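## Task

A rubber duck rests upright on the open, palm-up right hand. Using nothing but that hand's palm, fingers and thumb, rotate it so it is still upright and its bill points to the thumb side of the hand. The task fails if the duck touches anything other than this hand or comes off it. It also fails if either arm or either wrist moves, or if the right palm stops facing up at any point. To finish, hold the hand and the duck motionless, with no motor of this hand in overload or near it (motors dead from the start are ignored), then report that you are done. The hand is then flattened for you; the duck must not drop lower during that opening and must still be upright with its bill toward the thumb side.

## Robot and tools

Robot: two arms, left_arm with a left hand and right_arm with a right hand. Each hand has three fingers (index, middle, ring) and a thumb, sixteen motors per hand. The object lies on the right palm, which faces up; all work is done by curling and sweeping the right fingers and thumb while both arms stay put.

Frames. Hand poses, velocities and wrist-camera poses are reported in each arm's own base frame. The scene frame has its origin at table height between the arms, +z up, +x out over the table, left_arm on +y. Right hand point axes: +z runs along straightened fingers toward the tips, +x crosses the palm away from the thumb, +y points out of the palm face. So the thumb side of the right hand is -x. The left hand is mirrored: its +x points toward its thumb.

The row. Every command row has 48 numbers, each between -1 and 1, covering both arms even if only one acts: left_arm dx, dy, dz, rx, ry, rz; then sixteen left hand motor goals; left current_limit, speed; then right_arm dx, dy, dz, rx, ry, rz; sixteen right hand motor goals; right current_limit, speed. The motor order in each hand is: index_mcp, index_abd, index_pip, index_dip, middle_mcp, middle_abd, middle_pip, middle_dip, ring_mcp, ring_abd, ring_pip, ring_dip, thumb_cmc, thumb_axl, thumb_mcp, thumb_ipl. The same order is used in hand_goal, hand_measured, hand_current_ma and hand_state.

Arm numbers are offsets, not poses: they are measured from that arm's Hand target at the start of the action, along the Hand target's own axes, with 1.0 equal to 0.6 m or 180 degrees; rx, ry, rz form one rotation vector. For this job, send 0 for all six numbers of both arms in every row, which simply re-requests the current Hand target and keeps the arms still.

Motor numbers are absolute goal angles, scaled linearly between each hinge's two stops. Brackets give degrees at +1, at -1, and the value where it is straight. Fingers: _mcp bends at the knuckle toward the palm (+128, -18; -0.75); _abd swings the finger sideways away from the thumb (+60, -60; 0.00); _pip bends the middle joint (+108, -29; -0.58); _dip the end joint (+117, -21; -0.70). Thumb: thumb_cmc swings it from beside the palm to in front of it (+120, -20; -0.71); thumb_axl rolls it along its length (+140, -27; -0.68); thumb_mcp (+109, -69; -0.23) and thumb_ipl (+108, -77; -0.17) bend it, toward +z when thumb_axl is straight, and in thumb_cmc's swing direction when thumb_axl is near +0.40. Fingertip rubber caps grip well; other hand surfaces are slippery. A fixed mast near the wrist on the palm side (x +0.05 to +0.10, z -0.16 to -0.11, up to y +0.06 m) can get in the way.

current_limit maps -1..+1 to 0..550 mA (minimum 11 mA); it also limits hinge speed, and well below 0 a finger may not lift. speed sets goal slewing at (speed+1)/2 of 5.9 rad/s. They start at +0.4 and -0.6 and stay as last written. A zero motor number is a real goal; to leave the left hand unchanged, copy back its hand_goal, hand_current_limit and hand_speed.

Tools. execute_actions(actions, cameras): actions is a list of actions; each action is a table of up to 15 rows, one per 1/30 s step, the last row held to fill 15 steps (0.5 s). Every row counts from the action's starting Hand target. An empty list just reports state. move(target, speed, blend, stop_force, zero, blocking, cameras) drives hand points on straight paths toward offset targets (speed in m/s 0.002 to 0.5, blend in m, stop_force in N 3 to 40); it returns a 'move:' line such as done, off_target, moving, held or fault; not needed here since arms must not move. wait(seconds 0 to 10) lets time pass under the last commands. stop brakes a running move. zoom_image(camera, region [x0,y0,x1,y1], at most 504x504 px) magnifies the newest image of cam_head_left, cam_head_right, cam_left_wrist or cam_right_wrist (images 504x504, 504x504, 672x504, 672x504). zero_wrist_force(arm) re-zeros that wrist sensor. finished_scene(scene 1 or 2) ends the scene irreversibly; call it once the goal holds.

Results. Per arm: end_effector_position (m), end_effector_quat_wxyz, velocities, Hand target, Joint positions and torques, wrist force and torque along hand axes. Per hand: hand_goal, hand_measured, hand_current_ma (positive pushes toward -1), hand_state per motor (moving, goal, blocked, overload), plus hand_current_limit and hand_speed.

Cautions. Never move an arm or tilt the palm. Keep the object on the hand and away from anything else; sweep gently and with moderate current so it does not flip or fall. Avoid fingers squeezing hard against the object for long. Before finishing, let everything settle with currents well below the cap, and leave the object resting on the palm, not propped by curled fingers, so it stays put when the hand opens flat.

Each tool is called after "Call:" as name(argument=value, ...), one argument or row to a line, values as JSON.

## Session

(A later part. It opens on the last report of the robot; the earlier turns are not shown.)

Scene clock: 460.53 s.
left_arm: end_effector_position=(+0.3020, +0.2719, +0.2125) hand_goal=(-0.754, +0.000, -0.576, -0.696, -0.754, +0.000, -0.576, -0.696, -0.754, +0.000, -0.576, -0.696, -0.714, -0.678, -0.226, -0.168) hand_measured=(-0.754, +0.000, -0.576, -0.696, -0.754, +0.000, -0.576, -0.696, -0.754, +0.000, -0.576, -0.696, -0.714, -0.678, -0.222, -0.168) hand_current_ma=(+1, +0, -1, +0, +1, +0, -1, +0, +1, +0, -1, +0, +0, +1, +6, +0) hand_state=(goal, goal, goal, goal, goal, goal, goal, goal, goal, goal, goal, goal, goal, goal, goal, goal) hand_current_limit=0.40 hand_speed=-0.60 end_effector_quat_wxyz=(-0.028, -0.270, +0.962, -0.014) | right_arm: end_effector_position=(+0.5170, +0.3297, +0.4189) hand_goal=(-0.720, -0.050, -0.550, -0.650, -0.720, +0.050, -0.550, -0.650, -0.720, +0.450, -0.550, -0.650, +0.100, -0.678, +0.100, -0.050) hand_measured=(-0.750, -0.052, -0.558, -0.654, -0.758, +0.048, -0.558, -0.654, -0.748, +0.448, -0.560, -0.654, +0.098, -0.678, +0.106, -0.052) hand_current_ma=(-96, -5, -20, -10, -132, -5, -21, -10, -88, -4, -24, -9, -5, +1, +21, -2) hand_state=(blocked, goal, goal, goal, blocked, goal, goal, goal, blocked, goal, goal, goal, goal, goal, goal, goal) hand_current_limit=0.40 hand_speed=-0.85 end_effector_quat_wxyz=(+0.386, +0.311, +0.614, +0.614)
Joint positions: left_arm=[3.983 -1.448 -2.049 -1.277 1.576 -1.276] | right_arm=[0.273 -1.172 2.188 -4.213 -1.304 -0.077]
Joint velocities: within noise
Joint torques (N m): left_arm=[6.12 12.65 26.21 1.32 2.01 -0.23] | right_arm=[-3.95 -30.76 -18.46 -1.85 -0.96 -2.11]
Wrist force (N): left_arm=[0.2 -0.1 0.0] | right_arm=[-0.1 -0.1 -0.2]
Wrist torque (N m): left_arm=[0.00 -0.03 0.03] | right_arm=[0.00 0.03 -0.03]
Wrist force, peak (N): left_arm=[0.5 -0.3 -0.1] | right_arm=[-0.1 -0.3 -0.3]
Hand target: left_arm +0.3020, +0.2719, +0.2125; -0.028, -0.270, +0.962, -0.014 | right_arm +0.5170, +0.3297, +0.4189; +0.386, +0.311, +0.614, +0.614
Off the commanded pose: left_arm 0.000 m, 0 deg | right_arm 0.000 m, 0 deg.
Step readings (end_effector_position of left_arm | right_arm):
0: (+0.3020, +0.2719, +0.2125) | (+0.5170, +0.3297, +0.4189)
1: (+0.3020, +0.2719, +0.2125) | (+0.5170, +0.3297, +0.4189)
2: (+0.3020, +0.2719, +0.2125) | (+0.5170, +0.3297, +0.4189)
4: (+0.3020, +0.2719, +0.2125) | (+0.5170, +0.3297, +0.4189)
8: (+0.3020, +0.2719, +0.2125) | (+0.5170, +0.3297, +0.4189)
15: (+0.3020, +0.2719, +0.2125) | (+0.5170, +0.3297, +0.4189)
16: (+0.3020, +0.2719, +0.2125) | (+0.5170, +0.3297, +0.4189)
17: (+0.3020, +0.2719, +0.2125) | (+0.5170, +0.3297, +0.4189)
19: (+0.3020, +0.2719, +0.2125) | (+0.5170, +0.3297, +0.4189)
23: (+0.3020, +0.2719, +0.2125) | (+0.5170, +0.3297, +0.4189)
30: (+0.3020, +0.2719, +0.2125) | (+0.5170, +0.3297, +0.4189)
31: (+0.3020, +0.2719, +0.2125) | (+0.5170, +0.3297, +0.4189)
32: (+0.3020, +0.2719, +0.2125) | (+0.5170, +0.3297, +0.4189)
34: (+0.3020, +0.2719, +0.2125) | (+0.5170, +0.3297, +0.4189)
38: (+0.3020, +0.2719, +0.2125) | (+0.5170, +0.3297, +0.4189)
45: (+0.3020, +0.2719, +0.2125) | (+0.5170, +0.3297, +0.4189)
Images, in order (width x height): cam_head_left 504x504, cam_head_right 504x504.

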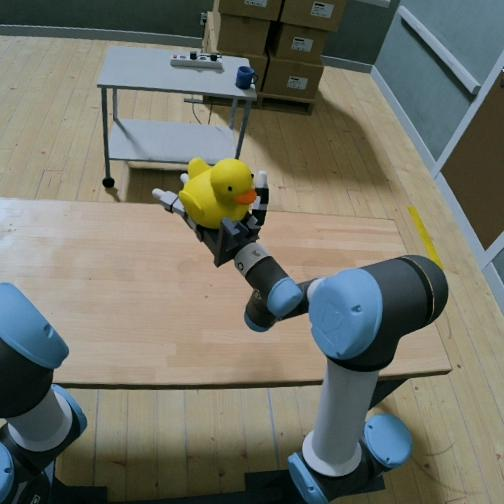

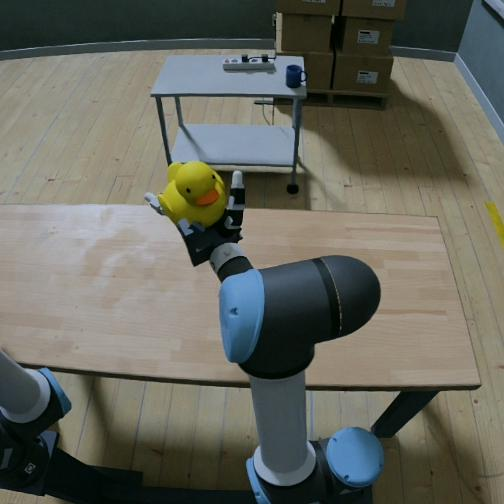

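Call:
execute_actions(
  actions=[
    [[0,0,0,0,0,0,-0.754,0,-0.576,-0.696,-0.754,0,-0.576,-0.696,-0.754,0,-0.576,-0.696,-0.714,-0.678,-0.226,-0.168,0.4,-0.6,0,0,0,0,0,0,-0.72,-0.05,-0.55,-0.65,-0.72,0.05,-0.55,-0.65,-0.72,0.45,-0.55,-0.65,0.1,-0.678,-0.5,-0.05,0.4,-0.85]],
    [[0,0,0,0,0,0,-0.754,0,-0.576,-0.696,-0.754,0,-0.576,-0.696,-0.754,0,-0.576,-0.696,-0.714,-0.678,-0.226,-0.168,0.4,-0.6,0,0,0,0,0,0,-0.72,-0.05,-0.55,-0.65,-0.72,0.05,-0.55,-0.65,-0.72,0.45,-0.55,-0.65,0.1,-0.678,-0.5,-0.05,0.4,-0.85]],
    [[0,0,0,0,0,0,-0.754,0,-0.576,-0.696,-0.754,0,-0.576,-0.696,-0.754,0,-0.576,-0.696,-0.714,-0.678,-0.226,-0.168,0.4,-0.6,0,0,0,0,0,0,-0.72,-0.05,-0.55,-0.65,-0.72,0.05,-0.55,-0.65,-0.72,0.45,-0.55,-0.65,0.1,-0.678,-0.5,-0.05,0.4,-0.85]],
  ],
  cameras=["cam_head_left","cam_head_right"],
)

Call:
zoom_image(
  camera="cam_head_left",
  region=[150, 130, 310, 270],
)

Call:
zoom_image(
  camera="cam_head_right",
  region=[130, 130, 290, 270],
)

Call:
execute_actions(
  actions=[
    [[0,0,0,0,0,0,-0.754,0,-0.576,-0.696,-0.754,0,-0.576,-0.696,-0.754,0,-0.576,-0.696,-0.714,-0.678,-0.226,-0.168,0.4,-0.6,0,0,0,0,0,0,-0.72,-0.05,-0.55,-0.65,-0.72,0.05,-0.55,-0.65,-0.72,0.45,-0.55,-0.65,0.35,-0.678,-0.5,-0.05,0.4,-0.85]],
    [[0,0,0,0,0,0,-0.754,0,-0.576,-0.696,-0.754,0,-0.576,-0.696,-0.754,0,-0.576,-0.696,-0.714,-0.678,-0.226,-0.168,0.4,-0.6,0,0,0,0,0,0,-0.72,-0.05,-0.55,-0.65,-0.72,0.05,-0.55,-0.65,-0.72,0.45,-0.55,-0.65,0.35,-0.678,-0.5,-0.05,0.4,-0.85]],
  ],
  cameras=["cam_head_left","cam_head_right"],
)

Call:
zoom_image(
  camera="cam_head_left",
  region=[150, 130, 310, 270],
)

Call:
zoom_image(
  camera="cam_head_right",
  region=[130, 130, 290, 270],
)

Scene clock: 493.70 s.
left_arm: end_effector_position=(+0.3020, +0.2719, +0.2125) hand_goal=(-0.754, +0.000, -0.576, -0.696, -0.754, +0.000, -0.576, -0.696, -0.754, +0.000, -0.576, -0.696, -0.714, -0.678, -0.226, -0.168) hand_measured=(-0.754, +0.000, -0.576, -0.696, -0.754, +0.000, -0.576, -0.696, -0.754, +0.000, -0.576, -0.696, -0.714, -0.678, -0.222, -0.168) hand_current_ma=(+1, +0, -1, +0, +1, +0, -1, +0, +1, +0, -1, +0, +0, +1, +6, +0) hand_state=(goal, goal, goal, goal, goal, goal, goal, goal, goal, goal, goal, goal, goal, goal, goal, goal) hand_current_limit=0.40 hand_speed=-0.60 end_effector_quat_wxyz=(-0.028, -0.270, +0.962, -0.014) | right_arm: end_effector_position=(+0.5170, +0.3297, +0.4189) hand_goal=(-0.720, -0.050, -0.550, -0.650, -0.720, +0.050, -0.550, -0.650, -0.720, +0.450, -0.550, -0.650, +0.100, -0.678, -0.500, -0.050) hand_measured=(-0.750, -0.052, -0.558, -0.654, -0.758, +0.048, -0.558, -0.654, -0.748, +0.448, -0.560, -0.654, +0.096, -0.678, -0.500, -0.052) hand_current_ma=(-96, -5, -20, -10, -132, -5, -21, -10, -88, -4, -24, -9, -7, +1, +0, -2) hand_state=(blocked, goal, goal, goal, blocked, goal, goal, goal, blocked, goal, goal, goal, goal, goal, goal, goal) hand_current_limit=0.40 hand_speed=-0.85 end_effector_quat_wxyz=(+0.386, +0.311, +0.614, +0.614)
Joint positions: left_arm=[3.983 -1.448 -2.049 -1.277 1.576 -1.276] | right_arm=[0.273 -1.172 2.188 -4.213 -1.304 -0.077]
Joint velocities: within noise
Joint torques (N m): left_arm=[6.15 12.64 26.06 1.42 1.89 -0.13] | right_arm=[-4.14 -31.27 -19.59 -2.08 -0.97 -2.11]
Wrist force (N): left_arm=[0.2 -0.2 -0.1] | right_arm=[-0.2 0.0 -0.3]
Wrist torque (N m): left_arm=[-0.01 -0.03 0.03] | right_arm=[-0.03 0.03 -0.03]
Wrist force, peak (N): left_arm=[0.6 -0.2 0.1] | right_arm=[-0.2 -0.3 -0.4]
Hand target: left_arm +0.3020, +0.2719, +0.2125; -0.028, -0.270, +0.962, -0.014 | right_arm +0.5170, +0.3297, +0.4189; +0.386, +0.311, +0.614, +0.614
Off the commanded pose: left_arm 0.000 m, 0 deg | right_arm 0.000 m, 0 deg.
Step readings (end_effector_position of left_arm | right_arm):
0: (+0.3020, +0.2719, +0.2125) | (+0.5170, +0.3297, +0.4189)
1: (+0.3020, +0.2719, +0.2125) | (+0.5170, +0.3297, +0.4189)
2: (+0.3020, +0.2719, +0.2125) | (+0.5170, +0.3297, +0.4189)
4: (+0.3020, +0.2719, +0.2125) | (+0.5170, +0.3297, +0.4189)
8: (+0.3020, +0.2719, +0.2125) | (+0.5170, +0.3297, +0.4189)
15: (+0.3020, +0.2719, +0.2125) | (+0.5170, +0.3297, +0.4189)
16: (+0.3020, +0.2719, +0.2125) | (+0.5170, +0.3297, +0.4189)
17: (+0.3020, +0.2719, +0.2125) | (+0.5170, +0.3297, +0.4189)
19: (+0.3020, +0.2719, +0.2125) | (+0.5170, +0.3297, +0.4189)
23: (+0.3020, +0.2719, +0.2125) | (+0.5170, +0.3297, +0.4189)
30: (+0.3020, +0.2719, +0.2125) | (+0.5170, +0.3297, +0.4189)
31: (+0.3020, +0.2719, +0.2125) | (+0.5170, +0.3297, +0.4189)
32: (+0.3020, +0.2719, +0.2125) | (+0.5170, +0.3297, +0.4189)
34: (+0.3020, +0.2719, +0.2125) | (+0.5170, +0.3297, +0.4189)
38: (+0.3020, +0.2719, +0.2125) | (+0.5170, +0.3297, +0.4189)
45: (+0.3020, +0.2719, +0.2125) | (+0.5170, +0.3297, +0.4189)
Images, in order (width x height): cam_head_left 504x504, cam_head_right 504x504.

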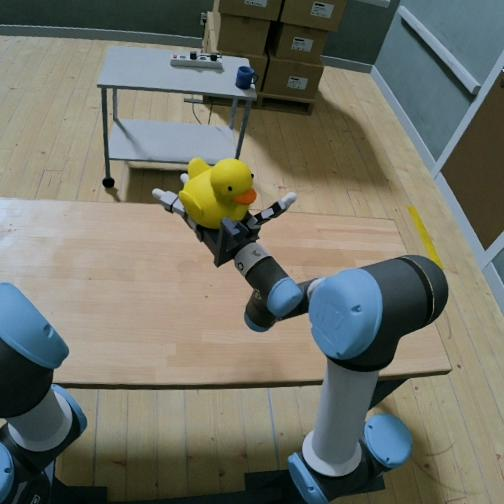

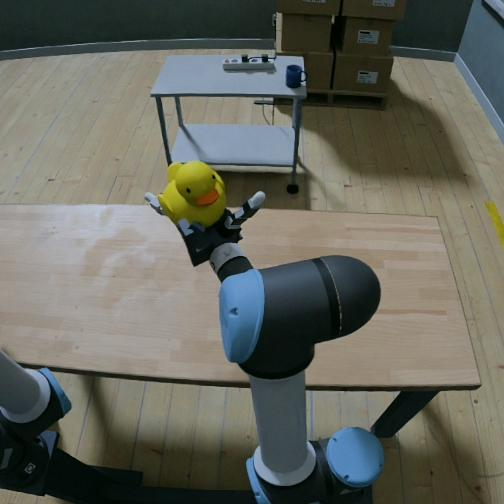

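Scaled by 3.150 from the camera's 504x504 image, which has a finer 720x720 frame.

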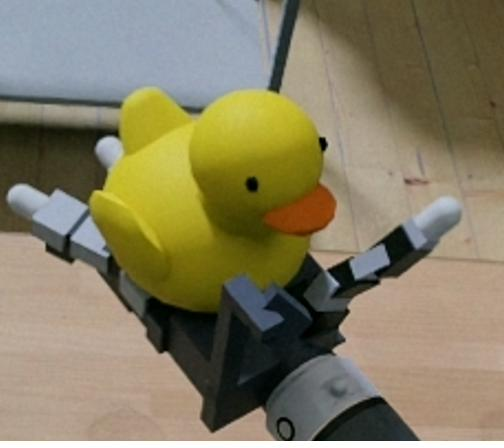

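Scaled by 3.150 from the camera's 504x504 image, which has a finer 720x720 frame.

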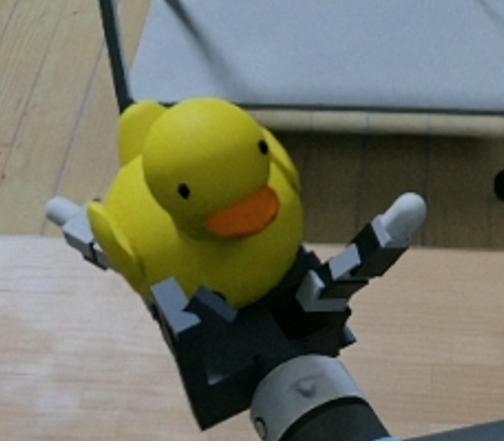

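Scene clock: 494.90 s.
left_arm: end_effector_position=(+0.3020, +0.2719, +0.2125) hand_goal=(-0.754, +0.000, -0.576, -0.696, -0.754, +0.000, -0.576, -0.696, -0.754, +0.000, -0.576, -0.696, -0.714, -0.678, -0.226, -0.168) hand_measured=(-0.754, +0.000, -0.576, -0.696, -0.754, +0.000, -0.576, -0.696, -0.754, +0.000, -0.576, -0.696, -0.714, -0.678, -0.222, -0.168) hand_current_ma=(+1, +0, -1, +0, +1, +0, -1, +0, +1, +0, -1, +0, +0, +1, +6, +0) hand_state=(goal, goal, goal, goal, goal, goal, goal, goal, goal, goal, goal, goal, goal, goal, goal, goal) hand_current_limit=0.40 hand_speed=-0.60 end_effector_quat_wxyz=(-0.028, -0.270, +0.962, -0.014) | right_arm: end_effector_position=(+0.5170, +0.3297, +0.4189) hand_goal=(-0.720, -0.050, -0.550, -0.650, -0.720, +0.050, -0.550, -0.650, -0.720, +0.450, -0.550, -0.650, +0.350, -0.678, -0.500, -0.050) hand_measured=(-0.750, -0.052, -0.558, -0.654, -0.758, +0.048, -0.558, -0.654, -0.748, +0.448, -0.560, -0.654, +0.342, -0.678, -0.500, -0.052) hand_current_ma=(-96, -5, -20, -10, -132, -5, -21, -10, -88, -4, -24, -9, -18, +1, +0, -2) hand_state=(blocked, goal, goal, goal, blocked, goal, goal, goal, blocked, goal, goal, goal, goal, goal, goal, goal) hand_current_limit=0.40 hand_speed=-0.85 end_effector_quat_wxyz=(+0.386, +0.311, +0.614, +0.614)
Joint positions: left_arm=[3.983 -1.448 -2.049 -1.277 1.576 -1.276] | right_arm=[0.273 -1.172 2.188 -4.213 -1.304 -0.077]
Joint velocities: within noise
Joint torques (N m): left_arm=[6.49 12.55 26.15 1.38 1.91 -0.24] | right_arm=[-3.04 -31.45 -18.28 -2.25 -0.77 -2.16]
Wrist force (N): left_arm=[0.3 -0.1 -0.3] | right_arm=[0.0 0.2 -0.3]
Wrist torque (N m): left_arm=[0.02 -0.05 0.04] | right_arm=[-0.01 0.00 -0.03]
Wrist force, peak (N): left_arm=[0.4 -0.4 -0.1] | right_arm=[-0.1 -0.2 -0.4]
Hand target: left_arm +0.3020, +0.2719, +0.2125; -0.028, -0.270, +0.962, -0.014 | right_arm +0.5170, +0.3297, +0.4189; +0.386, +0.311, +0.614, +0.614
Off the commanded pose: left_arm 0.000 m, 0 deg | right_arm 0.000 m, 0 deg.
Step readings (end_effector_position of left_arm | right_arm):
0: (+0.3020, +0.2719, +0.2125) | (+0.5170, +0.3297, +0.4189)
1: (+0.3020, +0.2719, +0.2125) | (+0.5170, +0.3297, +0.4189)
2: (+0.3020, +0.2719, +0.2125) | (+0.5170, +0.3297, +0.4189)
4: (+0.3020, +0.2719, +0.2125) | (+0.5170, +0.3297, +0.4189)
8: (+0.3020, +0.2719, +0.2125) | (+0.5170, +0.3297, +0.4189)
15: (+0.3020, +0.2719, +0.2125) | (+0.5170, +0.3297, +0.4189)
16: (+0.3020, +0.2719, +0.2125) | (+0.5170, +0.3297, +0.4189)
17: (+0.3020, +0.2719, +0.2125) | (+0.5170, +0.3297, +0.4189)
19: (+0.3020, +0.2719, +0.2125) | (+0.5170, +0.3297, +0.4189)
23: (+0.3020, +0.2719, +0.2125) | (+0.5170, +0.3297, +0.4189)
30: (+0.3020, +0.2719, +0.2125) | (+0.5170, +0.3297, +0.4189)
Images, in order (width x height): cam_head_left 504x504, cam_head_right 504x504.

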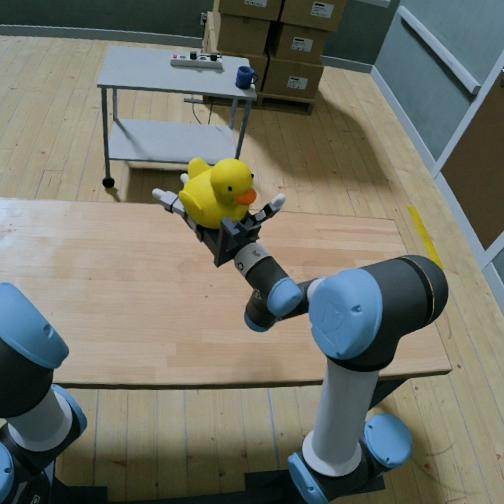

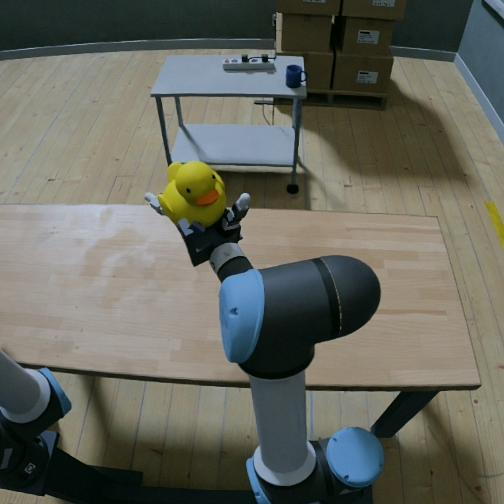

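Scaled by 3.150 from the camera's 504x504 image, which has a finer 720x720 frame.

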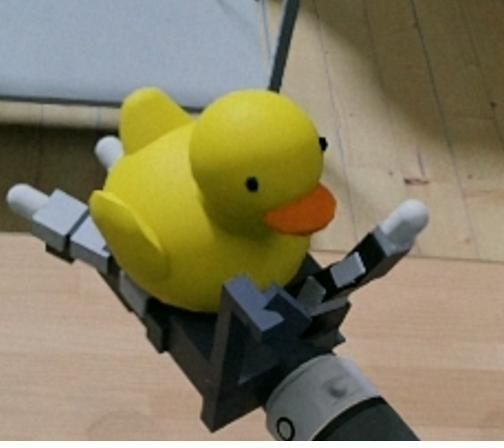

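Scaled by 3.150 from the camera's 504x504 image, which has a finer 720x720 frame.

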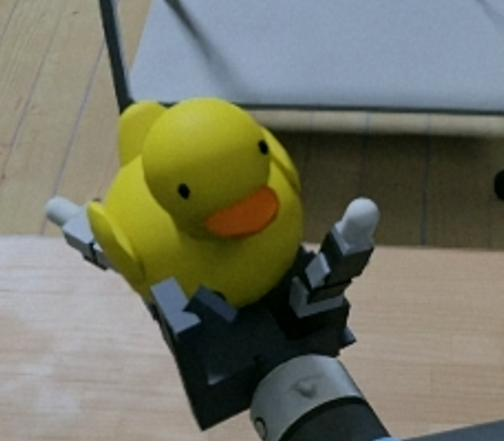

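Call:
execute_actions(
  actions=[
    [[0,0,0,0,0,0,-0.754,0,-0.576,-0.696,-0.754,0,-0.576,-0.696,-0.754,0,-0.576,-0.696,-0.714,-0.678,-0.226,-0.168,0.4,-0.6,0,0,0,0,0,0,-0.72,-0.05,-0.55,-0.65,-0.72,0.05,-0.55,-0.65,-0.72,0.45,-0.55,-0.65,0.6,-0.678,-0.5,-0.05,0.4,-0.85]],
    [[0,0,0,0,0,0,-0.754,0,-0.576,-0.696,-0.754,0,-0.576,-0.696,-0.754,0,-0.576,-0.696,-0.714,-0.678,-0.226,-0.168,0.4,-0.6,0,0,0,0,0,0,-0.72,-0.05,-0.55,-0.65,-0.72,0.05,-0.55,-0.65,-0.72,0.45,-0.55,-0.65,0.6,-0.678,-0.5,-0.05,0.4,-0.85]],
  ],
  cameras=["cam_head_left","cam_head_right"],
)

Call:
zoom_image(
  camera="cam_head_left",
  region=[150, 130, 310, 270],
)

Call:
execute_actions(
  actions=[
    [[0,0,0,0,0,0,-0.754,0,-0.576,-0.696,-0.754,0,-0.576,-0.696,-0.754,0,-0.576,-0.696,-0.714,-0.678,-0.226,-0.168,0.4,-0.6,0,0,0,0,0,0,-0.72,-0.05,-0.55,-0.65,-0.72,0.05,-0.55,-0.65,-0.72,0.45,-0.55,-0.65,0.6,-0.678,-0.1,-0.05,0.4,-0.85]],
    [[0,0,0,0,0,0,-0.754,0,-0.576,-0.696,-0.754,0,-0.576,-0.696,-0.754,0,-0.576,-0.696,-0.714,-0.678,-0.226,-0.168,0.4,-0.6,0,0,0,0,0,0,-0.72,-0.05,-0.55,-0.65,-0.72,0.05,-0.55,-0.65,-0.72,0.45,-0.55,-0.65,0.6,-0.678,-0.1,-0.05,0.4,-0.85]],
  ],
  cameras=["cam_head_left","cam_head_right"],
)

Call:
zoom_image(
  camera="cam_head_left",
  region=[150, 130, 310, 270],
)

Call:
zoom_image(
  camera="cam_head_right",
  region=[130, 130, 290, 270],
)

Scene clock: 518.73 s.
left_arm: end_effector_position=(+0.3020, +0.2719, +0.2125) hand_goal=(-0.754, +0.000, -0.576, -0.696, -0.754, +0.000, -0.576, -0.696, -0.754, +0.000, -0.576, -0.696, -0.714, -0.678, -0.226, -0.168) hand_measured=(-0.754, +0.000, -0.576, -0.696, -0.754, +0.000, -0.576, -0.696, -0.754, +0.000, -0.576, -0.696, -0.714, -0.678, -0.222, -0.168) hand_current_ma=(+1, +0, -1, +0, +1, +0, -1, +0, +1, +0, -1, +0, +0, +1, +6, +0) hand_state=(goal, goal, goal, goal, goal, goal, goal, goal, goal, goal, goal, goal, goal, goal, goal, goal) hand_current_limit=0.40 hand_speed=-0.60 end_effector_quat_wxyz=(-0.028, -0.270, +0.962, -0.014) | right_arm: end_effector_position=(+0.5170, +0.3297, +0.4189) hand_goal=(-0.720, -0.050, -0.550, -0.650, -0.720, +0.050, -0.550, -0.650, -0.720, +0.450, -0.550, -0.650, +0.600, -0.678, -0.500, -0.050) hand_measured=(-0.750, -0.052, -0.558, -0.654, -0.758, +0.048, -0.558, -0.654, -0.748, +0.448, -0.560, -0.654, +0.598, -0.678, -0.500, -0.052) hand_current_ma=(-96, -5, -20, -10, -132, -5, -21, -10, -88, -4, -24, -9, -3, +1, +0, -2) hand_state=(blocked, goal, goal, goal, blocked, goal, goal, goal, blocked, goal, goal, goal, goal, goal, goal, goal) hand_current_limit=0.40 hand_speed=-0.85 end_effector_quat_wxyz=(+0.386, +0.311, +0.614, +0.614)
Joint positions: left_arm=[3.983 -1.448 -2.049 -1.277 1.576 -1.276] | right_arm=[0.273 -1.172 2.188 -4.213 -1.304 -0.077]
Joint velocities: within noise
Joint torques (N m): left_arm=[6.04 12.79 26.78 1.39 1.94 -0.12] | right_arm=[-3.16 -31.81 -19.13 -2.4 -0.51 -1.94]
Wrist force (N): left_arm=[0.2 0.0 -0.2] | right_arm=[-0.1 0.1 -0.3]
Wrist torque (N m): left_arm=[0.02 -0.04 0.03] | right_arm=[-0.02 0.02 -0.07]
Wrist force, peak (N): left_arm=[0.7 0.0 0.1] | right_arm=[-0.1 -0.1 -0.5]
Hand target: left_arm +0.3020, +0.2719, +0.2125; -0.028, -0.270, +0.962, -0.014 | right_arm +0.5170, +0.3297, +0.4189; +0.386, +0.311, +0.614, +0.614
Off the commanded pose: left_arm 0.000 m, 0 deg | right_arm 0.000 m, 0 deg.
Step readings (end_effector_position of left_arm | right_arm):
0: (+0.3020, +0.2719, +0.2125) | (+0.5170, +0.3297, +0.4189)
1: (+0.3020, +0.2719, +0.2125) | (+0.5170, +0.3297, +0.4189)
2: (+0.3020, +0.2719, +0.2125) | (+0.5170, +0.3297, +0.4189)
4: (+0.3020, +0.2719, +0.2125) | (+0.5170, +0.3297, +0.4189)
8: (+0.3020, +0.2719, +0.2125) | (+0.5170, +0.3297, +0.4189)
15: (+0.3020, +0.2719, +0.2125) | (+0.5170, +0.3297, +0.4189)
16: (+0.3020, +0.2719, +0.2125) | (+0.5170, +0.3297, +0.4189)
17: (+0.3020, +0.2719, +0.2125) | (+0.5170, +0.3297, +0.4189)
19: (+0.3020, +0.2719, +0.2125) | (+0.5170, +0.3297, +0.4189)
23: (+0.3020, +0.2719, +0.2125) | (+0.5170, +0.3297, +0.4189)
30: (+0.3020, +0.2719, +0.2125) | (+0.5170, +0.3297, +0.4189)
Images, in order (width x height): cam_head_left 504x504, cam_head_right 504x504.

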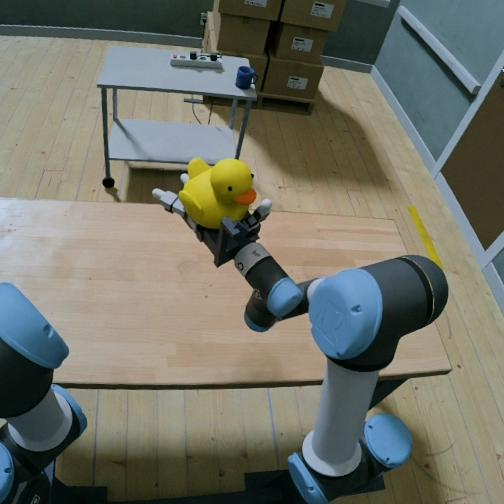

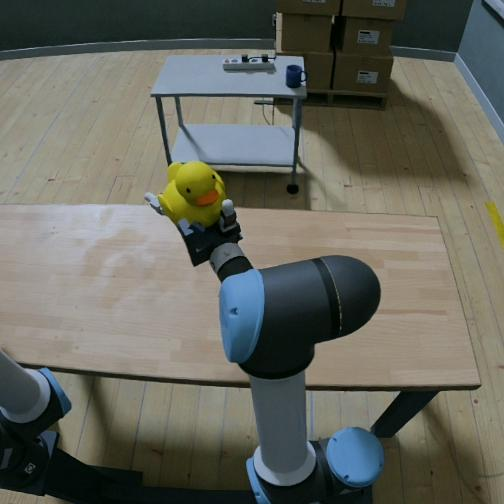

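Scaled by 3.150 from the camera's 504x504 image, which has a finer 720x720 frame.

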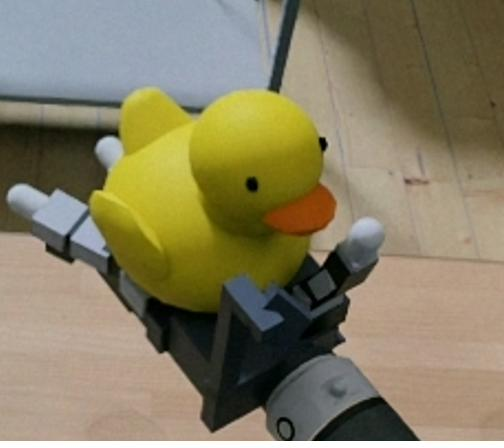

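Scene clock: 520.40 s.
left_arm: end_effector_position=(+0.3020, +0.2719, +0.2125) hand_goal=(-0.754, +0.000, -0.576, -0.696, -0.754, +0.000, -0.576, -0.696, -0.754, +0.000, -0.576, -0.696, -0.714, -0.678, -0.226, -0.168) hand_measured=(-0.754, +0.000, -0.576, -0.696, -0.754, +0.000, -0.576, -0.696, -0.754, +0.000, -0.576, -0.696, -0.714, -0.678, -0.222, -0.168) hand_current_ma=(+1, +0, -1, +0, +1, +0, -1, +0, +1, +0, -1, +0, +0, +1, +6, +0) hand_state=(goal, goal, goal, goal, goal, goal, goal, goal, goal, goal, goal, goal, goal, goal, goal, goal) hand_current_limit=0.40 hand_speed=-0.60 end_effector_quat_wxyz=(-0.028, -0.270, +0.962, -0.014) | right_arm: end_effector_position=(+0.5170, +0.3297, +0.4189) hand_goal=(-0.720, -0.050, -0.550, -0.650, -0.720, +0.050, -0.550, -0.650, -0.720, +0.450, -0.550, -0.650, +0.600, -0.678, -0.100, -0.050) hand_measured=(-0.750, -0.052, -0.558, -0.654, -0.750, +0.048, -0.558, -0.654, -0.746, +0.450, -0.560, -0.654, +0.594, -0.678, -0.112, -0.054) hand_current_ma=(-96, -5, -20, -10, -100, -4, -21, -10, -87, -1, -24, -9, -12, +1, -42, -10) hand_state=(blocked, goal, goal, goal, blocked, goal, goal, goal, blocked, goal, goal, goal, goal, goal, goal, goal) hand_current_limit=0.40 hand_speed=-0.85 end_effector_quat_wxyz=(+0.386, +0.311, +0.614, +0.614)
Joint positions: left_arm=[3.983 -1.448 -2.049 -1.277 1.576 -1.276] | right_arm=[0.273 -1.172 2.188 -4.213 -1.304 -0.077]
Joint velocities: within noise
Joint torques (N m): left_arm=[6.1 12.07 26.67 1.41 1.84 -0.04] | right_arm=[-2.76 -31.31 -18.97 -2.36 -0.65 -1.83]
Wrist force (N): left_arm=[0.3 0.0 -0.1] | right_arm=[0.0 0.1 -0.1]
Wrist torque (N m): left_arm=[0.00 -0.04 0.03] | right_arm=[-0.01 0.01 -0.07]
Wrist force, peak (N): left_arm=[0.5 -0.2 0.2] | right_arm=[0.2 -0.2 -0.4]
Hand target: left_arm +0.3020, +0.2719, +0.2125; -0.028, -0.270, +0.962, -0.014 | right_arm +0.5170, +0.3297, +0.4189; +0.386, +0.311, +0.614, +0.614
Off the commanded pose: left_arm 0.000 m, 0 deg | right_arm 0.000 m, 0 deg.
Step readings (end_effector_position of left_arm | right_arm):
0: (+0.3020, +0.2719, +0.2125) | (+0.5170, +0.3297, +0.4189)
1: (+0.3020, +0.2719, +0.2125) | (+0.5170, +0.3297, +0.4189)
2: (+0.3020, +0.2719, +0.2125) | (+0.5170, +0.3297, +0.4189)
4: (+0.3020, +0.2719, +0.2125) | (+0.5170, +0.3297, +0.4189)
8: (+0.3020, +0.2719, +0.2125) | (+0.5170, +0.3297, +0.4189)
15: (+0.3020, +0.2719, +0.2125) | (+0.5170, +0.3297, +0.4189)
16: (+0.3020, +0.2719, +0.2125) | (+0.5170, +0.3297, +0.4189)
17: (+0.3020, +0.2719, +0.2125) | (+0.5170, +0.3297, +0.4189)
19: (+0.3020, +0.2719, +0.2125) | (+0.5170, +0.3297, +0.4189)
23: (+0.3020, +0.2719, +0.2125) | (+0.5170, +0.3297, +0.4189)
30: (+0.3020, +0.2719, +0.2125) | (+0.5170, +0.3297, +0.4189)
Images, in order (width x height): cam_head_left 504x504, cam_head_right 504x504.

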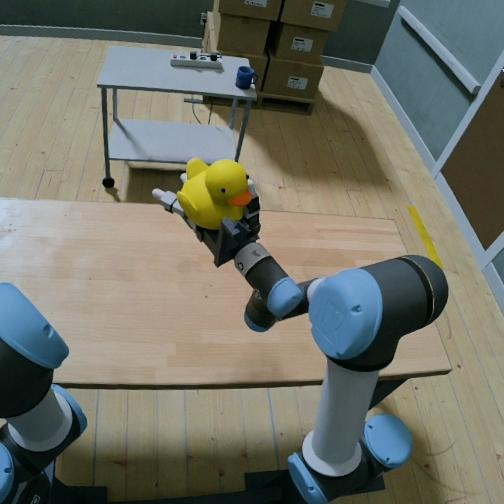

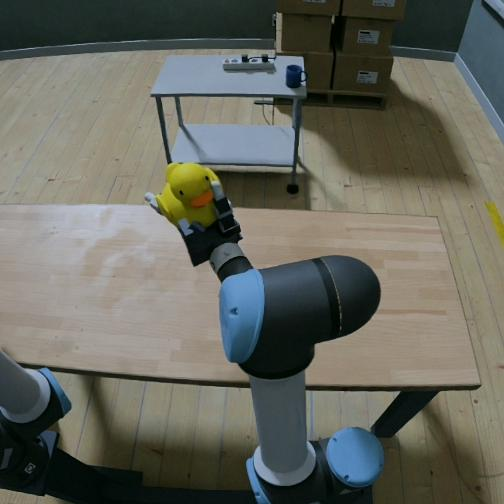

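Scaled by 3.150 from the camera's 504x504 image, which has a finer 720x720 frame.

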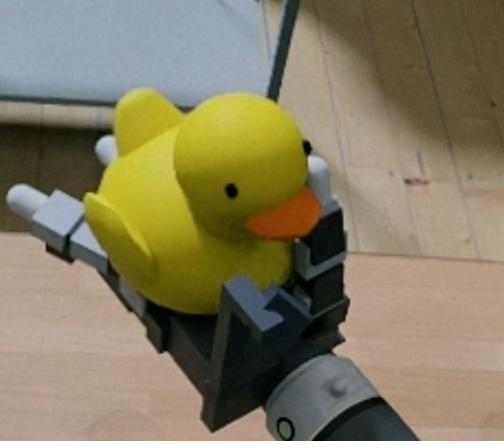

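Scaled by 3.150 from the camera's 504x504 image, which has a finer 720x720 frame.

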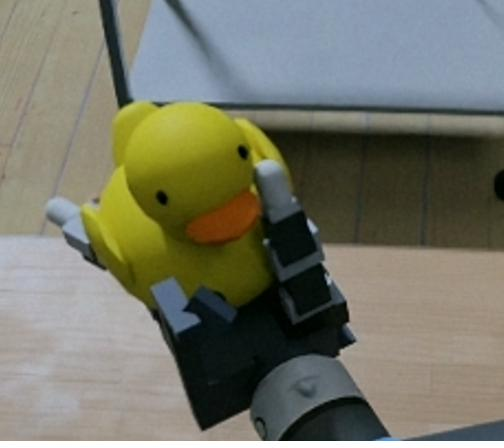

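Call:
execute_actions(
  actions=[
    [[0,0,0,0,0,0,-0.754,0,-0.576,-0.696,-0.754,0,-0.576,-0.696,-0.754,0,-0.576,-0.696,-0.714,-0.678,-0.226,-0.168,0.4,-0.6,0,0,0,0,0,0,-0.72,-0.05,-0.55,-0.65,-0.72,0.05,-0.55,-0.65,-0.72,0.45,-0.55,-0.65,0.52,-0.678,0.15,-0.05,0.4,-0.88]],
    [[0,0,0,0,0,0,-0.754,0,-0.576,-0.696,-0.754,0,-0.576,-0.696,-0.754,0,-0.576,-0.696,-0.714,-0.678,-0.226,-0.168,0.4,-0.6,0,0,0,0,0,0,-0.72,-0.05,-0.55,-0.65,-0.72,0.05,-0.55,-0.65,-0.72,0.45,-0.55,-0.65,0.52,-0.678,0.15,-0.05,0.4,-0.88]],
  ],
  cameras=["cam_head_left","cam_head_right"],
)

Call:
zoom_image(
  camera="cam_head_left",
  region=[150, 130, 310, 270],
)

Call:
zoom_image(
  camera="cam_head_right",
  region=[130, 130, 290, 270],
)

Scene clock: 543.23 s.
left_arm: end_effector_position=(+0.3020, +0.2719, +0.2125) hand_goal=(-0.754, +0.000, -0.576, -0.696, -0.754, +0.000, -0.576, -0.696, -0.754, +0.000, -0.576, -0.696, -0.714, -0.678, -0.226, -0.168) hand_measured=(-0.754, +0.000, -0.576, -0.696, -0.754, +0.000, -0.576, -0.696, -0.754, +0.000, -0.576, -0.696, -0.714, -0.678, -0.222, -0.168) hand_current_ma=(+1, +0, -1, +0, +1, +0, -1, +0, +1, +0, -1, +0, +0, +1, +6, +0) hand_state=(goal, goal, goal, goal, goal, goal, goal, goal, goal, goal, goal, goal, goal, goal, goal, goal) hand_current_limit=0.40 hand_speed=-0.60 end_effector_quat_wxyz=(-0.028, -0.270, +0.962, -0.014) | right_arm: end_effector_position=(+0.5170, +0.3297, +0.4189) hand_goal=(-0.720, -0.050, -0.550, -0.650, -0.720, +0.050, -0.550, -0.650, -0.720, +0.450, -0.550, -0.650, +0.520, -0.678, +0.150, -0.050) hand_measured=(-0.750, -0.052, -0.558, -0.654, -0.752, +0.050, -0.558, -0.654, -0.746, +0.450, -0.560, -0.654, +0.504, -0.678, +0.092, -0.054) hand_current_ma=(-96, -5, -20, -10, -108, +0, -21, -10, -87, -1, -24, -9, -46, +1, -283, -9) hand_state=(blocked, goal, goal, goal, blocked, goal, goal, goal, blocked, goal, goal, goal, goal, goal, blocked, goal) hand_current_limit=0.40 hand_speed=-0.88 end_effector_quat_wxyz=(+0.386, +0.311, +0.614, +0.614)
Joint positions: left_arm=[3.983 -1.448 -2.049 -1.277 1.576 -1.276] | right_arm=[0.273 -1.172 2.188 -4.213 -1.304 -0.077]
Joint velocities: within noise
Joint torques (N m): left_arm=[5.49 13.06 27.01 1.42 1.9 0.03] | right_arm=[-3.45 -32.42 -20.01 -2.53 -0.65 -1.93]
Wrist force (N): left_arm=[0.3 0.0 -0.1] | right_arm=[0.0 -0.1 -0.2]
Wrist torque (N m): left_arm=[0.01 -0.04 0.03] | right_arm=[0.00 0.02 -0.07]
Wrist force, peak (N): left_arm=[0.6 -0.2 -0.3] | right_arm=[0.0 0.1 -0.5]
Hand target: left_arm +0.3020, +0.2719, +0.2125; -0.028, -0.270, +0.962, -0.014 | right_arm +0.5170, +0.3297, +0.4189; +0.386, +0.311, +0.614, +0.614
Off the commanded pose: left_arm 0.000 m, 0 deg | right_arm 0.000 m, 0 deg.
Step readings (end_effector_position of left_arm | right_arm):
0: (+0.3020, +0.2719, +0.2125) | (+0.5170, +0.3297, +0.4189)
1: (+0.3020, +0.2719, +0.2125) | (+0.5170, +0.3297, +0.4189)
2: (+0.3020, +0.2719, +0.2125) | (+0.5170, +0.3297, +0.4189)
4: (+0.3020, +0.2719, +0.2125) | (+0.5170, +0.3297, +0.4189)
8: (+0.3020, +0.2719, +0.2125) | (+0.5170, +0.3297, +0.4189)
15: (+0.3020, +0.2719, +0.2125) | (+0.5170, +0.3297, +0.4189)
16: (+0.3020, +0.2719, +0.2125) | (+0.5170, +0.3297, +0.4189)
17: (+0.3020, +0.2719, +0.2125) | (+0.5170, +0.3297, +0.4189)
19: (+0.3020, +0.2719, +0.2125) | (+0.5170, +0.3297, +0.4189)
23: (+0.3020, +0.2719, +0.2125) | (+0.5170, +0.3297, +0.4189)
30: (+0.3020, +0.2719, +0.2125) | (+0.5170, +0.3297, +0.4189)
Images, in order (width x height): cam_head_left 504x504, cam_head_right 504x504.

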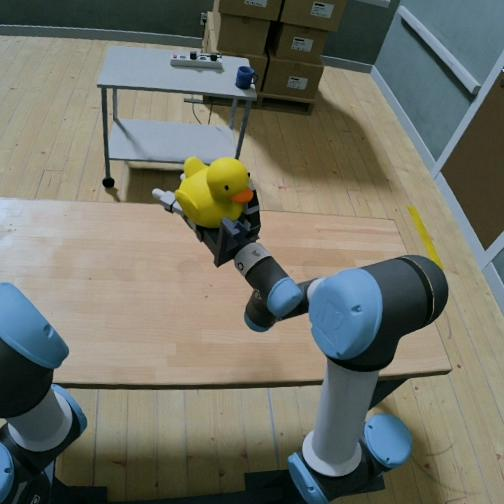

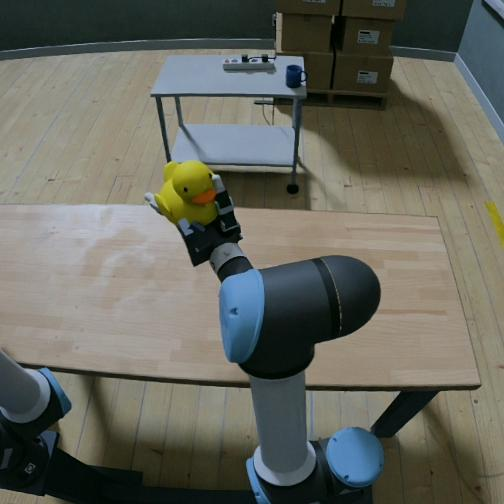

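Scaled by 3.150 from the camera's 504x504 image, which has a finer 720x720 frame.

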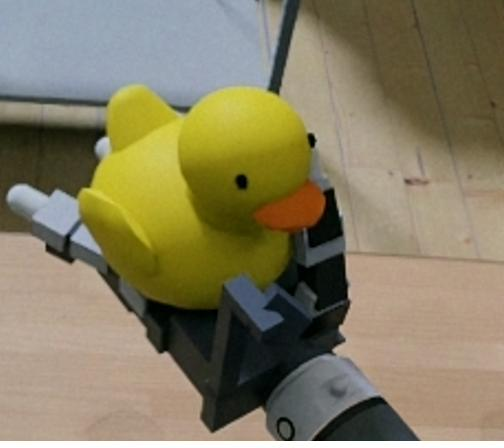

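Scaled by 3.150 from the camera's 504x504 image, which has a finer 720x720 frame.

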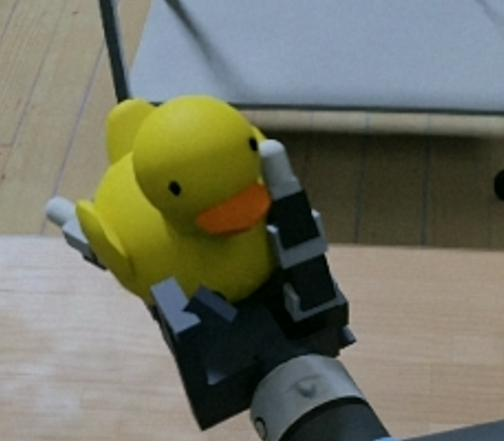

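Call:
execute_actions(
  actions=[
    [[0,0,0,0,0,0,-0.754,0,-0.576,-0.696,-0.754,0,-0.576,-0.696,-0.754,0,-0.576,-0.696,-0.714,-0.678,-0.226,-0.168,0.4,-0.6,0,0,0,0,0,0,-0.72,-0.05,-0.55,-0.65,-0.72,0.05,-0.55,-0.65,-0.72,0.45,-0.55,-0.65,0.0,-0.678,0.08,-0.05,0.4,-0.8]],
    [[0,0,0,0,0,0,-0.754,0,-0.576,-0.696,-0.754,0,-0.576,-0.696,-0.754,0,-0.576,-0.696,-0.714,-0.678,-0.226,-0.168,0.4,-0.6,0,0,0,0,0,0,-0.72,-0.05,-0.55,-0.65,-0.72,0.05,-0.55,-0.65,-0.75,0.42,0.0,-0.2,0.0,-0.678,0.08,-0.05,0.4,-0.8]],
    [[0,0,0,0,0,0,-0.754,0,-0.576,-0.696,-0.754,0,-0.576,-0.696,-0.754,0,-0.576,-0.696,-0.714,-0.678,-0.226,-0.168,0.4,-0.6,0,0,0,0,0,0,-0.72,-0.05,-0.55,-0.65,-0.72,0.05,-0.55,-0.65,-0.75,0.4,0.2,0.0,0.0,-0.678,0.08,-0.05,0.4,-0.85]],
    [[0,0,0,0,0,0,-0.754,0,-0.576,-0.696,-0.754,0,-0.576,-0.696,-0.754,0,-0.576,-0.696,-0.714,-0.678,-0.226,-0.168,0.4,-0.6,0,0,0,0,0,0,-0.72,-0.05,-0.55,-0.65,-0.72,0.05,-0.55,-0.65,-0.75,0.4,0.2,0.0,0.0,-0.678,0.08,-0.05,0.4,-0.85]],
  ],
  cameras=["cam_head_left","cam_head_right"],
)

Call:
zoom_image(
  camera="cam_head_left",
  region=[150, 130, 310, 270],
)

Call:
zoom_image(
  camera="cam_head_right",
  region=[130, 130, 290, 270],
)

Scene clock: 562.90 s.
left_arm: end_effector_position=(+0.3020, +0.2719, +0.2125) hand_goal=(-0.754, +0.000, -0.576, -0.696, -0.754, +0.000, -0.576, -0.696, -0.754, +0.000, -0.576, -0.696, -0.714, -0.678, -0.226, -0.168) hand_measured=(-0.754, +0.000, -0.576, -0.696, -0.754, +0.000, -0.576, -0.696, -0.754, +0.000, -0.576, -0.696, -0.714, -0.678, -0.222, -0.168) hand_current_ma=(+1, +0, -1, +0, +1, +0, -1, +0, +1, +0, -1, +0, +0, +1, +6, +0) hand_state=(goal, goal, goal, goal, goal, goal, goal, goal, goal, goal, goal, goal, goal, goal, goal, goal) hand_current_limit=0.40 hand_speed=-0.60 end_effector_quat_wxyz=(-0.028, -0.270, +0.962, -0.014) | right_arm: end_effector_position=(+0.5170, +0.3297, +0.4189) hand_goal=(-0.720, -0.050, -0.550, -0.650, -0.720, +0.050, -0.550, -0.650, -0.750, +0.400, +0.200, +0.000, +0.000, -0.678, +0.080, -0.050) hand_measured=(-0.750, -0.052, -0.558, -0.654, -0.750, +0.050, -0.558, -0.654, -0.766, +0.404, +0.176, -0.008, -0.004, -0.678, +0.086, -0.052) hand_current_ma=(-96, -5, -20, -10, -100, +0, -21, -10, -49, +8, -71, -18, -8, +1, +18, -3) hand_state=(blocked, goal, goal, goal, blocked, goal, goal, goal, goal, goal, blocked, goal, goal, goal, goal, goal) hand_current_limit=0.40 hand_speed=-0.85 end_effector_quat_wxyz=(+0.386, +0.311, +0.614, +0.614)
Joint positions: left_arm=[3.983 -1.448 -2.049 -1.277 1.576 -1.276] | right_arm=[0.273 -1.172 2.188 -4.213 -1.304 -0.077]
Joint velocities: within noise
Joint torques (N m): left_arm=[5.56 13.06 26.98 1.48 1.84 0.01] | right_arm=[-2.43 -31.84 -19.39 -2.57 -0.7 -2.02]
Wrist force (N): left_arm=[0.2 -0.1 0.0] | right_arm=[0.1 0.1 -0.2]
Wrist torque (N m): left_arm=[-0.01 -0.03 0.03] | right_arm=[0.00 0.00 0.00]
Wrist force, peak (N): left_arm=[0.5 -0.2 -0.3] | right_arm=[-0.1 0.2 -0.6]
Hand target: left_arm +0.3020, +0.2719, +0.2125; -0.028, -0.270, +0.962, -0.014 | right_arm +0.5170, +0.3297, +0.4189; +0.386, +0.311, +0.614, +0.614
Off the commanded pose: left_arm 0.000 m, 0 deg | right_arm 0.000 m, 0 deg.
Step readings (end_effector_position of left_arm | right_arm):
0: (+0.3020, +0.2719, +0.2125) | (+0.5170, +0.3297, +0.4189)
1: (+0.3020, +0.2719, +0.2125) | (+0.5170, +0.3297, +0.4189)
2: (+0.3020, +0.2719, +0.2125) | (+0.5170, +0.3297, +0.4189)
4: (+0.3020, +0.2719, +0.2125) | (+0.5170, +0.3297, +0.4189)
8: (+0.3020, +0.2719, +0.2125) | (+0.5170, +0.3297, +0.4189)
15: (+0.3020, +0.2719, +0.2125) | (+0.5170, +0.3297, +0.4189)
16: (+0.3020, +0.2719, +0.2125) | (+0.5170, +0.3297, +0.4189)
17: (+0.3020, +0.2719, +0.2125) | (+0.5170, +0.3297, +0.4189)
19: (+0.3020, +0.2719, +0.2125) | (+0.5170, +0.3297, +0.4189)
23: (+0.3020, +0.2719, +0.2125) | (+0.5170, +0.3297, +0.4189)
30: (+0.3020, +0.2719, +0.2125) | (+0.5170, +0.3297, +0.4189)
31: (+0.3020, +0.2719, +0.2125) | (+0.5170, +0.3297, +0.4189)
32: (+0.3020, +0.2719, +0.2125) | (+0.5170, +0.3297, +0.4189)
34: (+0.3020, +0.2719, +0.2125) | (+0.5170, +0.3297, +0.4189)
38: (+0.3020, +0.2719, +0.2125) | (+0.5170, +0.3297, +0.4189)
45: (+0.3020, +0.2719, +0.2125) | (+0.5170, +0.3297, +0.4189)
46: (+0.3020, +0.2719, +0.2125) | (+0.5170, +0.3297, +0.4189)
47: (+0.3020, +0.2719, +0.2125) | (+0.5170, +0.3297, +0.4189)
49: (+0.3020, +0.2719, +0.2125) | (+0.5170, +0.3297, +0.4189)
53: (+0.3020, +0.2719, +0.2125) | (+0.5170, +0.3297, +0.4189)
60: (+0.3020, +0.2719, +0.2125) | (+0.5170, +0.3297, +0.4189)
Images, in order (width x height): cam_head_left 504x504, cam_head_right 504x504.

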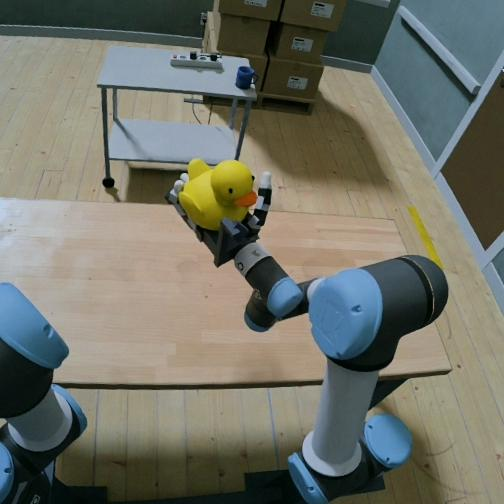

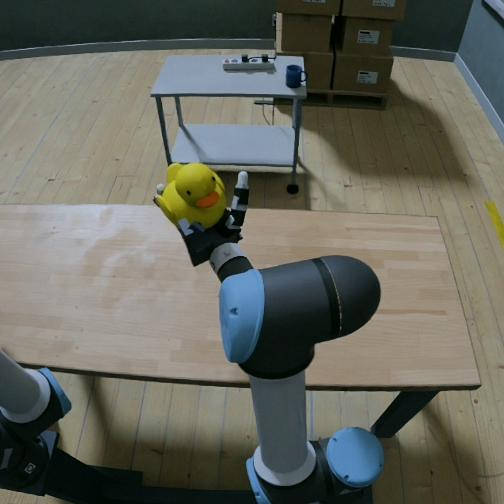

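Scaled by 3.150 from the camera's 504x504 image, which has a finer 720x720 frame.

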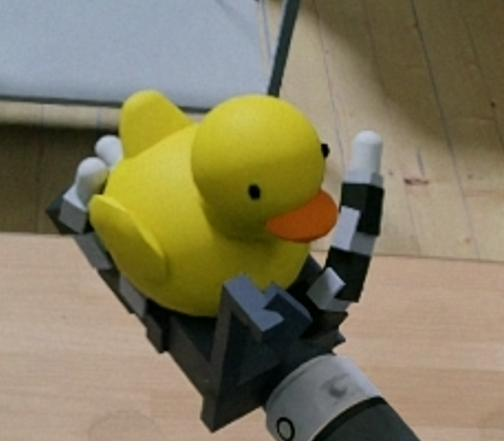

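Scaled by 3.150 from the camera's 504x504 image, which has a finer 720x720 frame.

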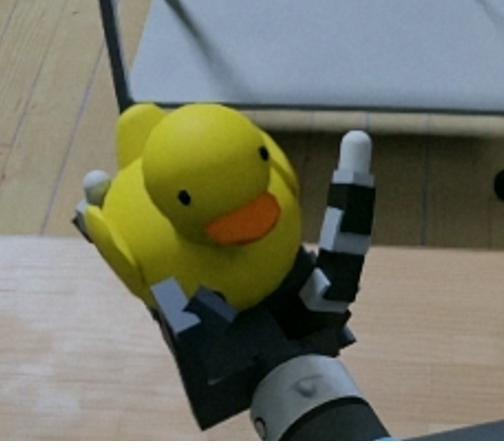

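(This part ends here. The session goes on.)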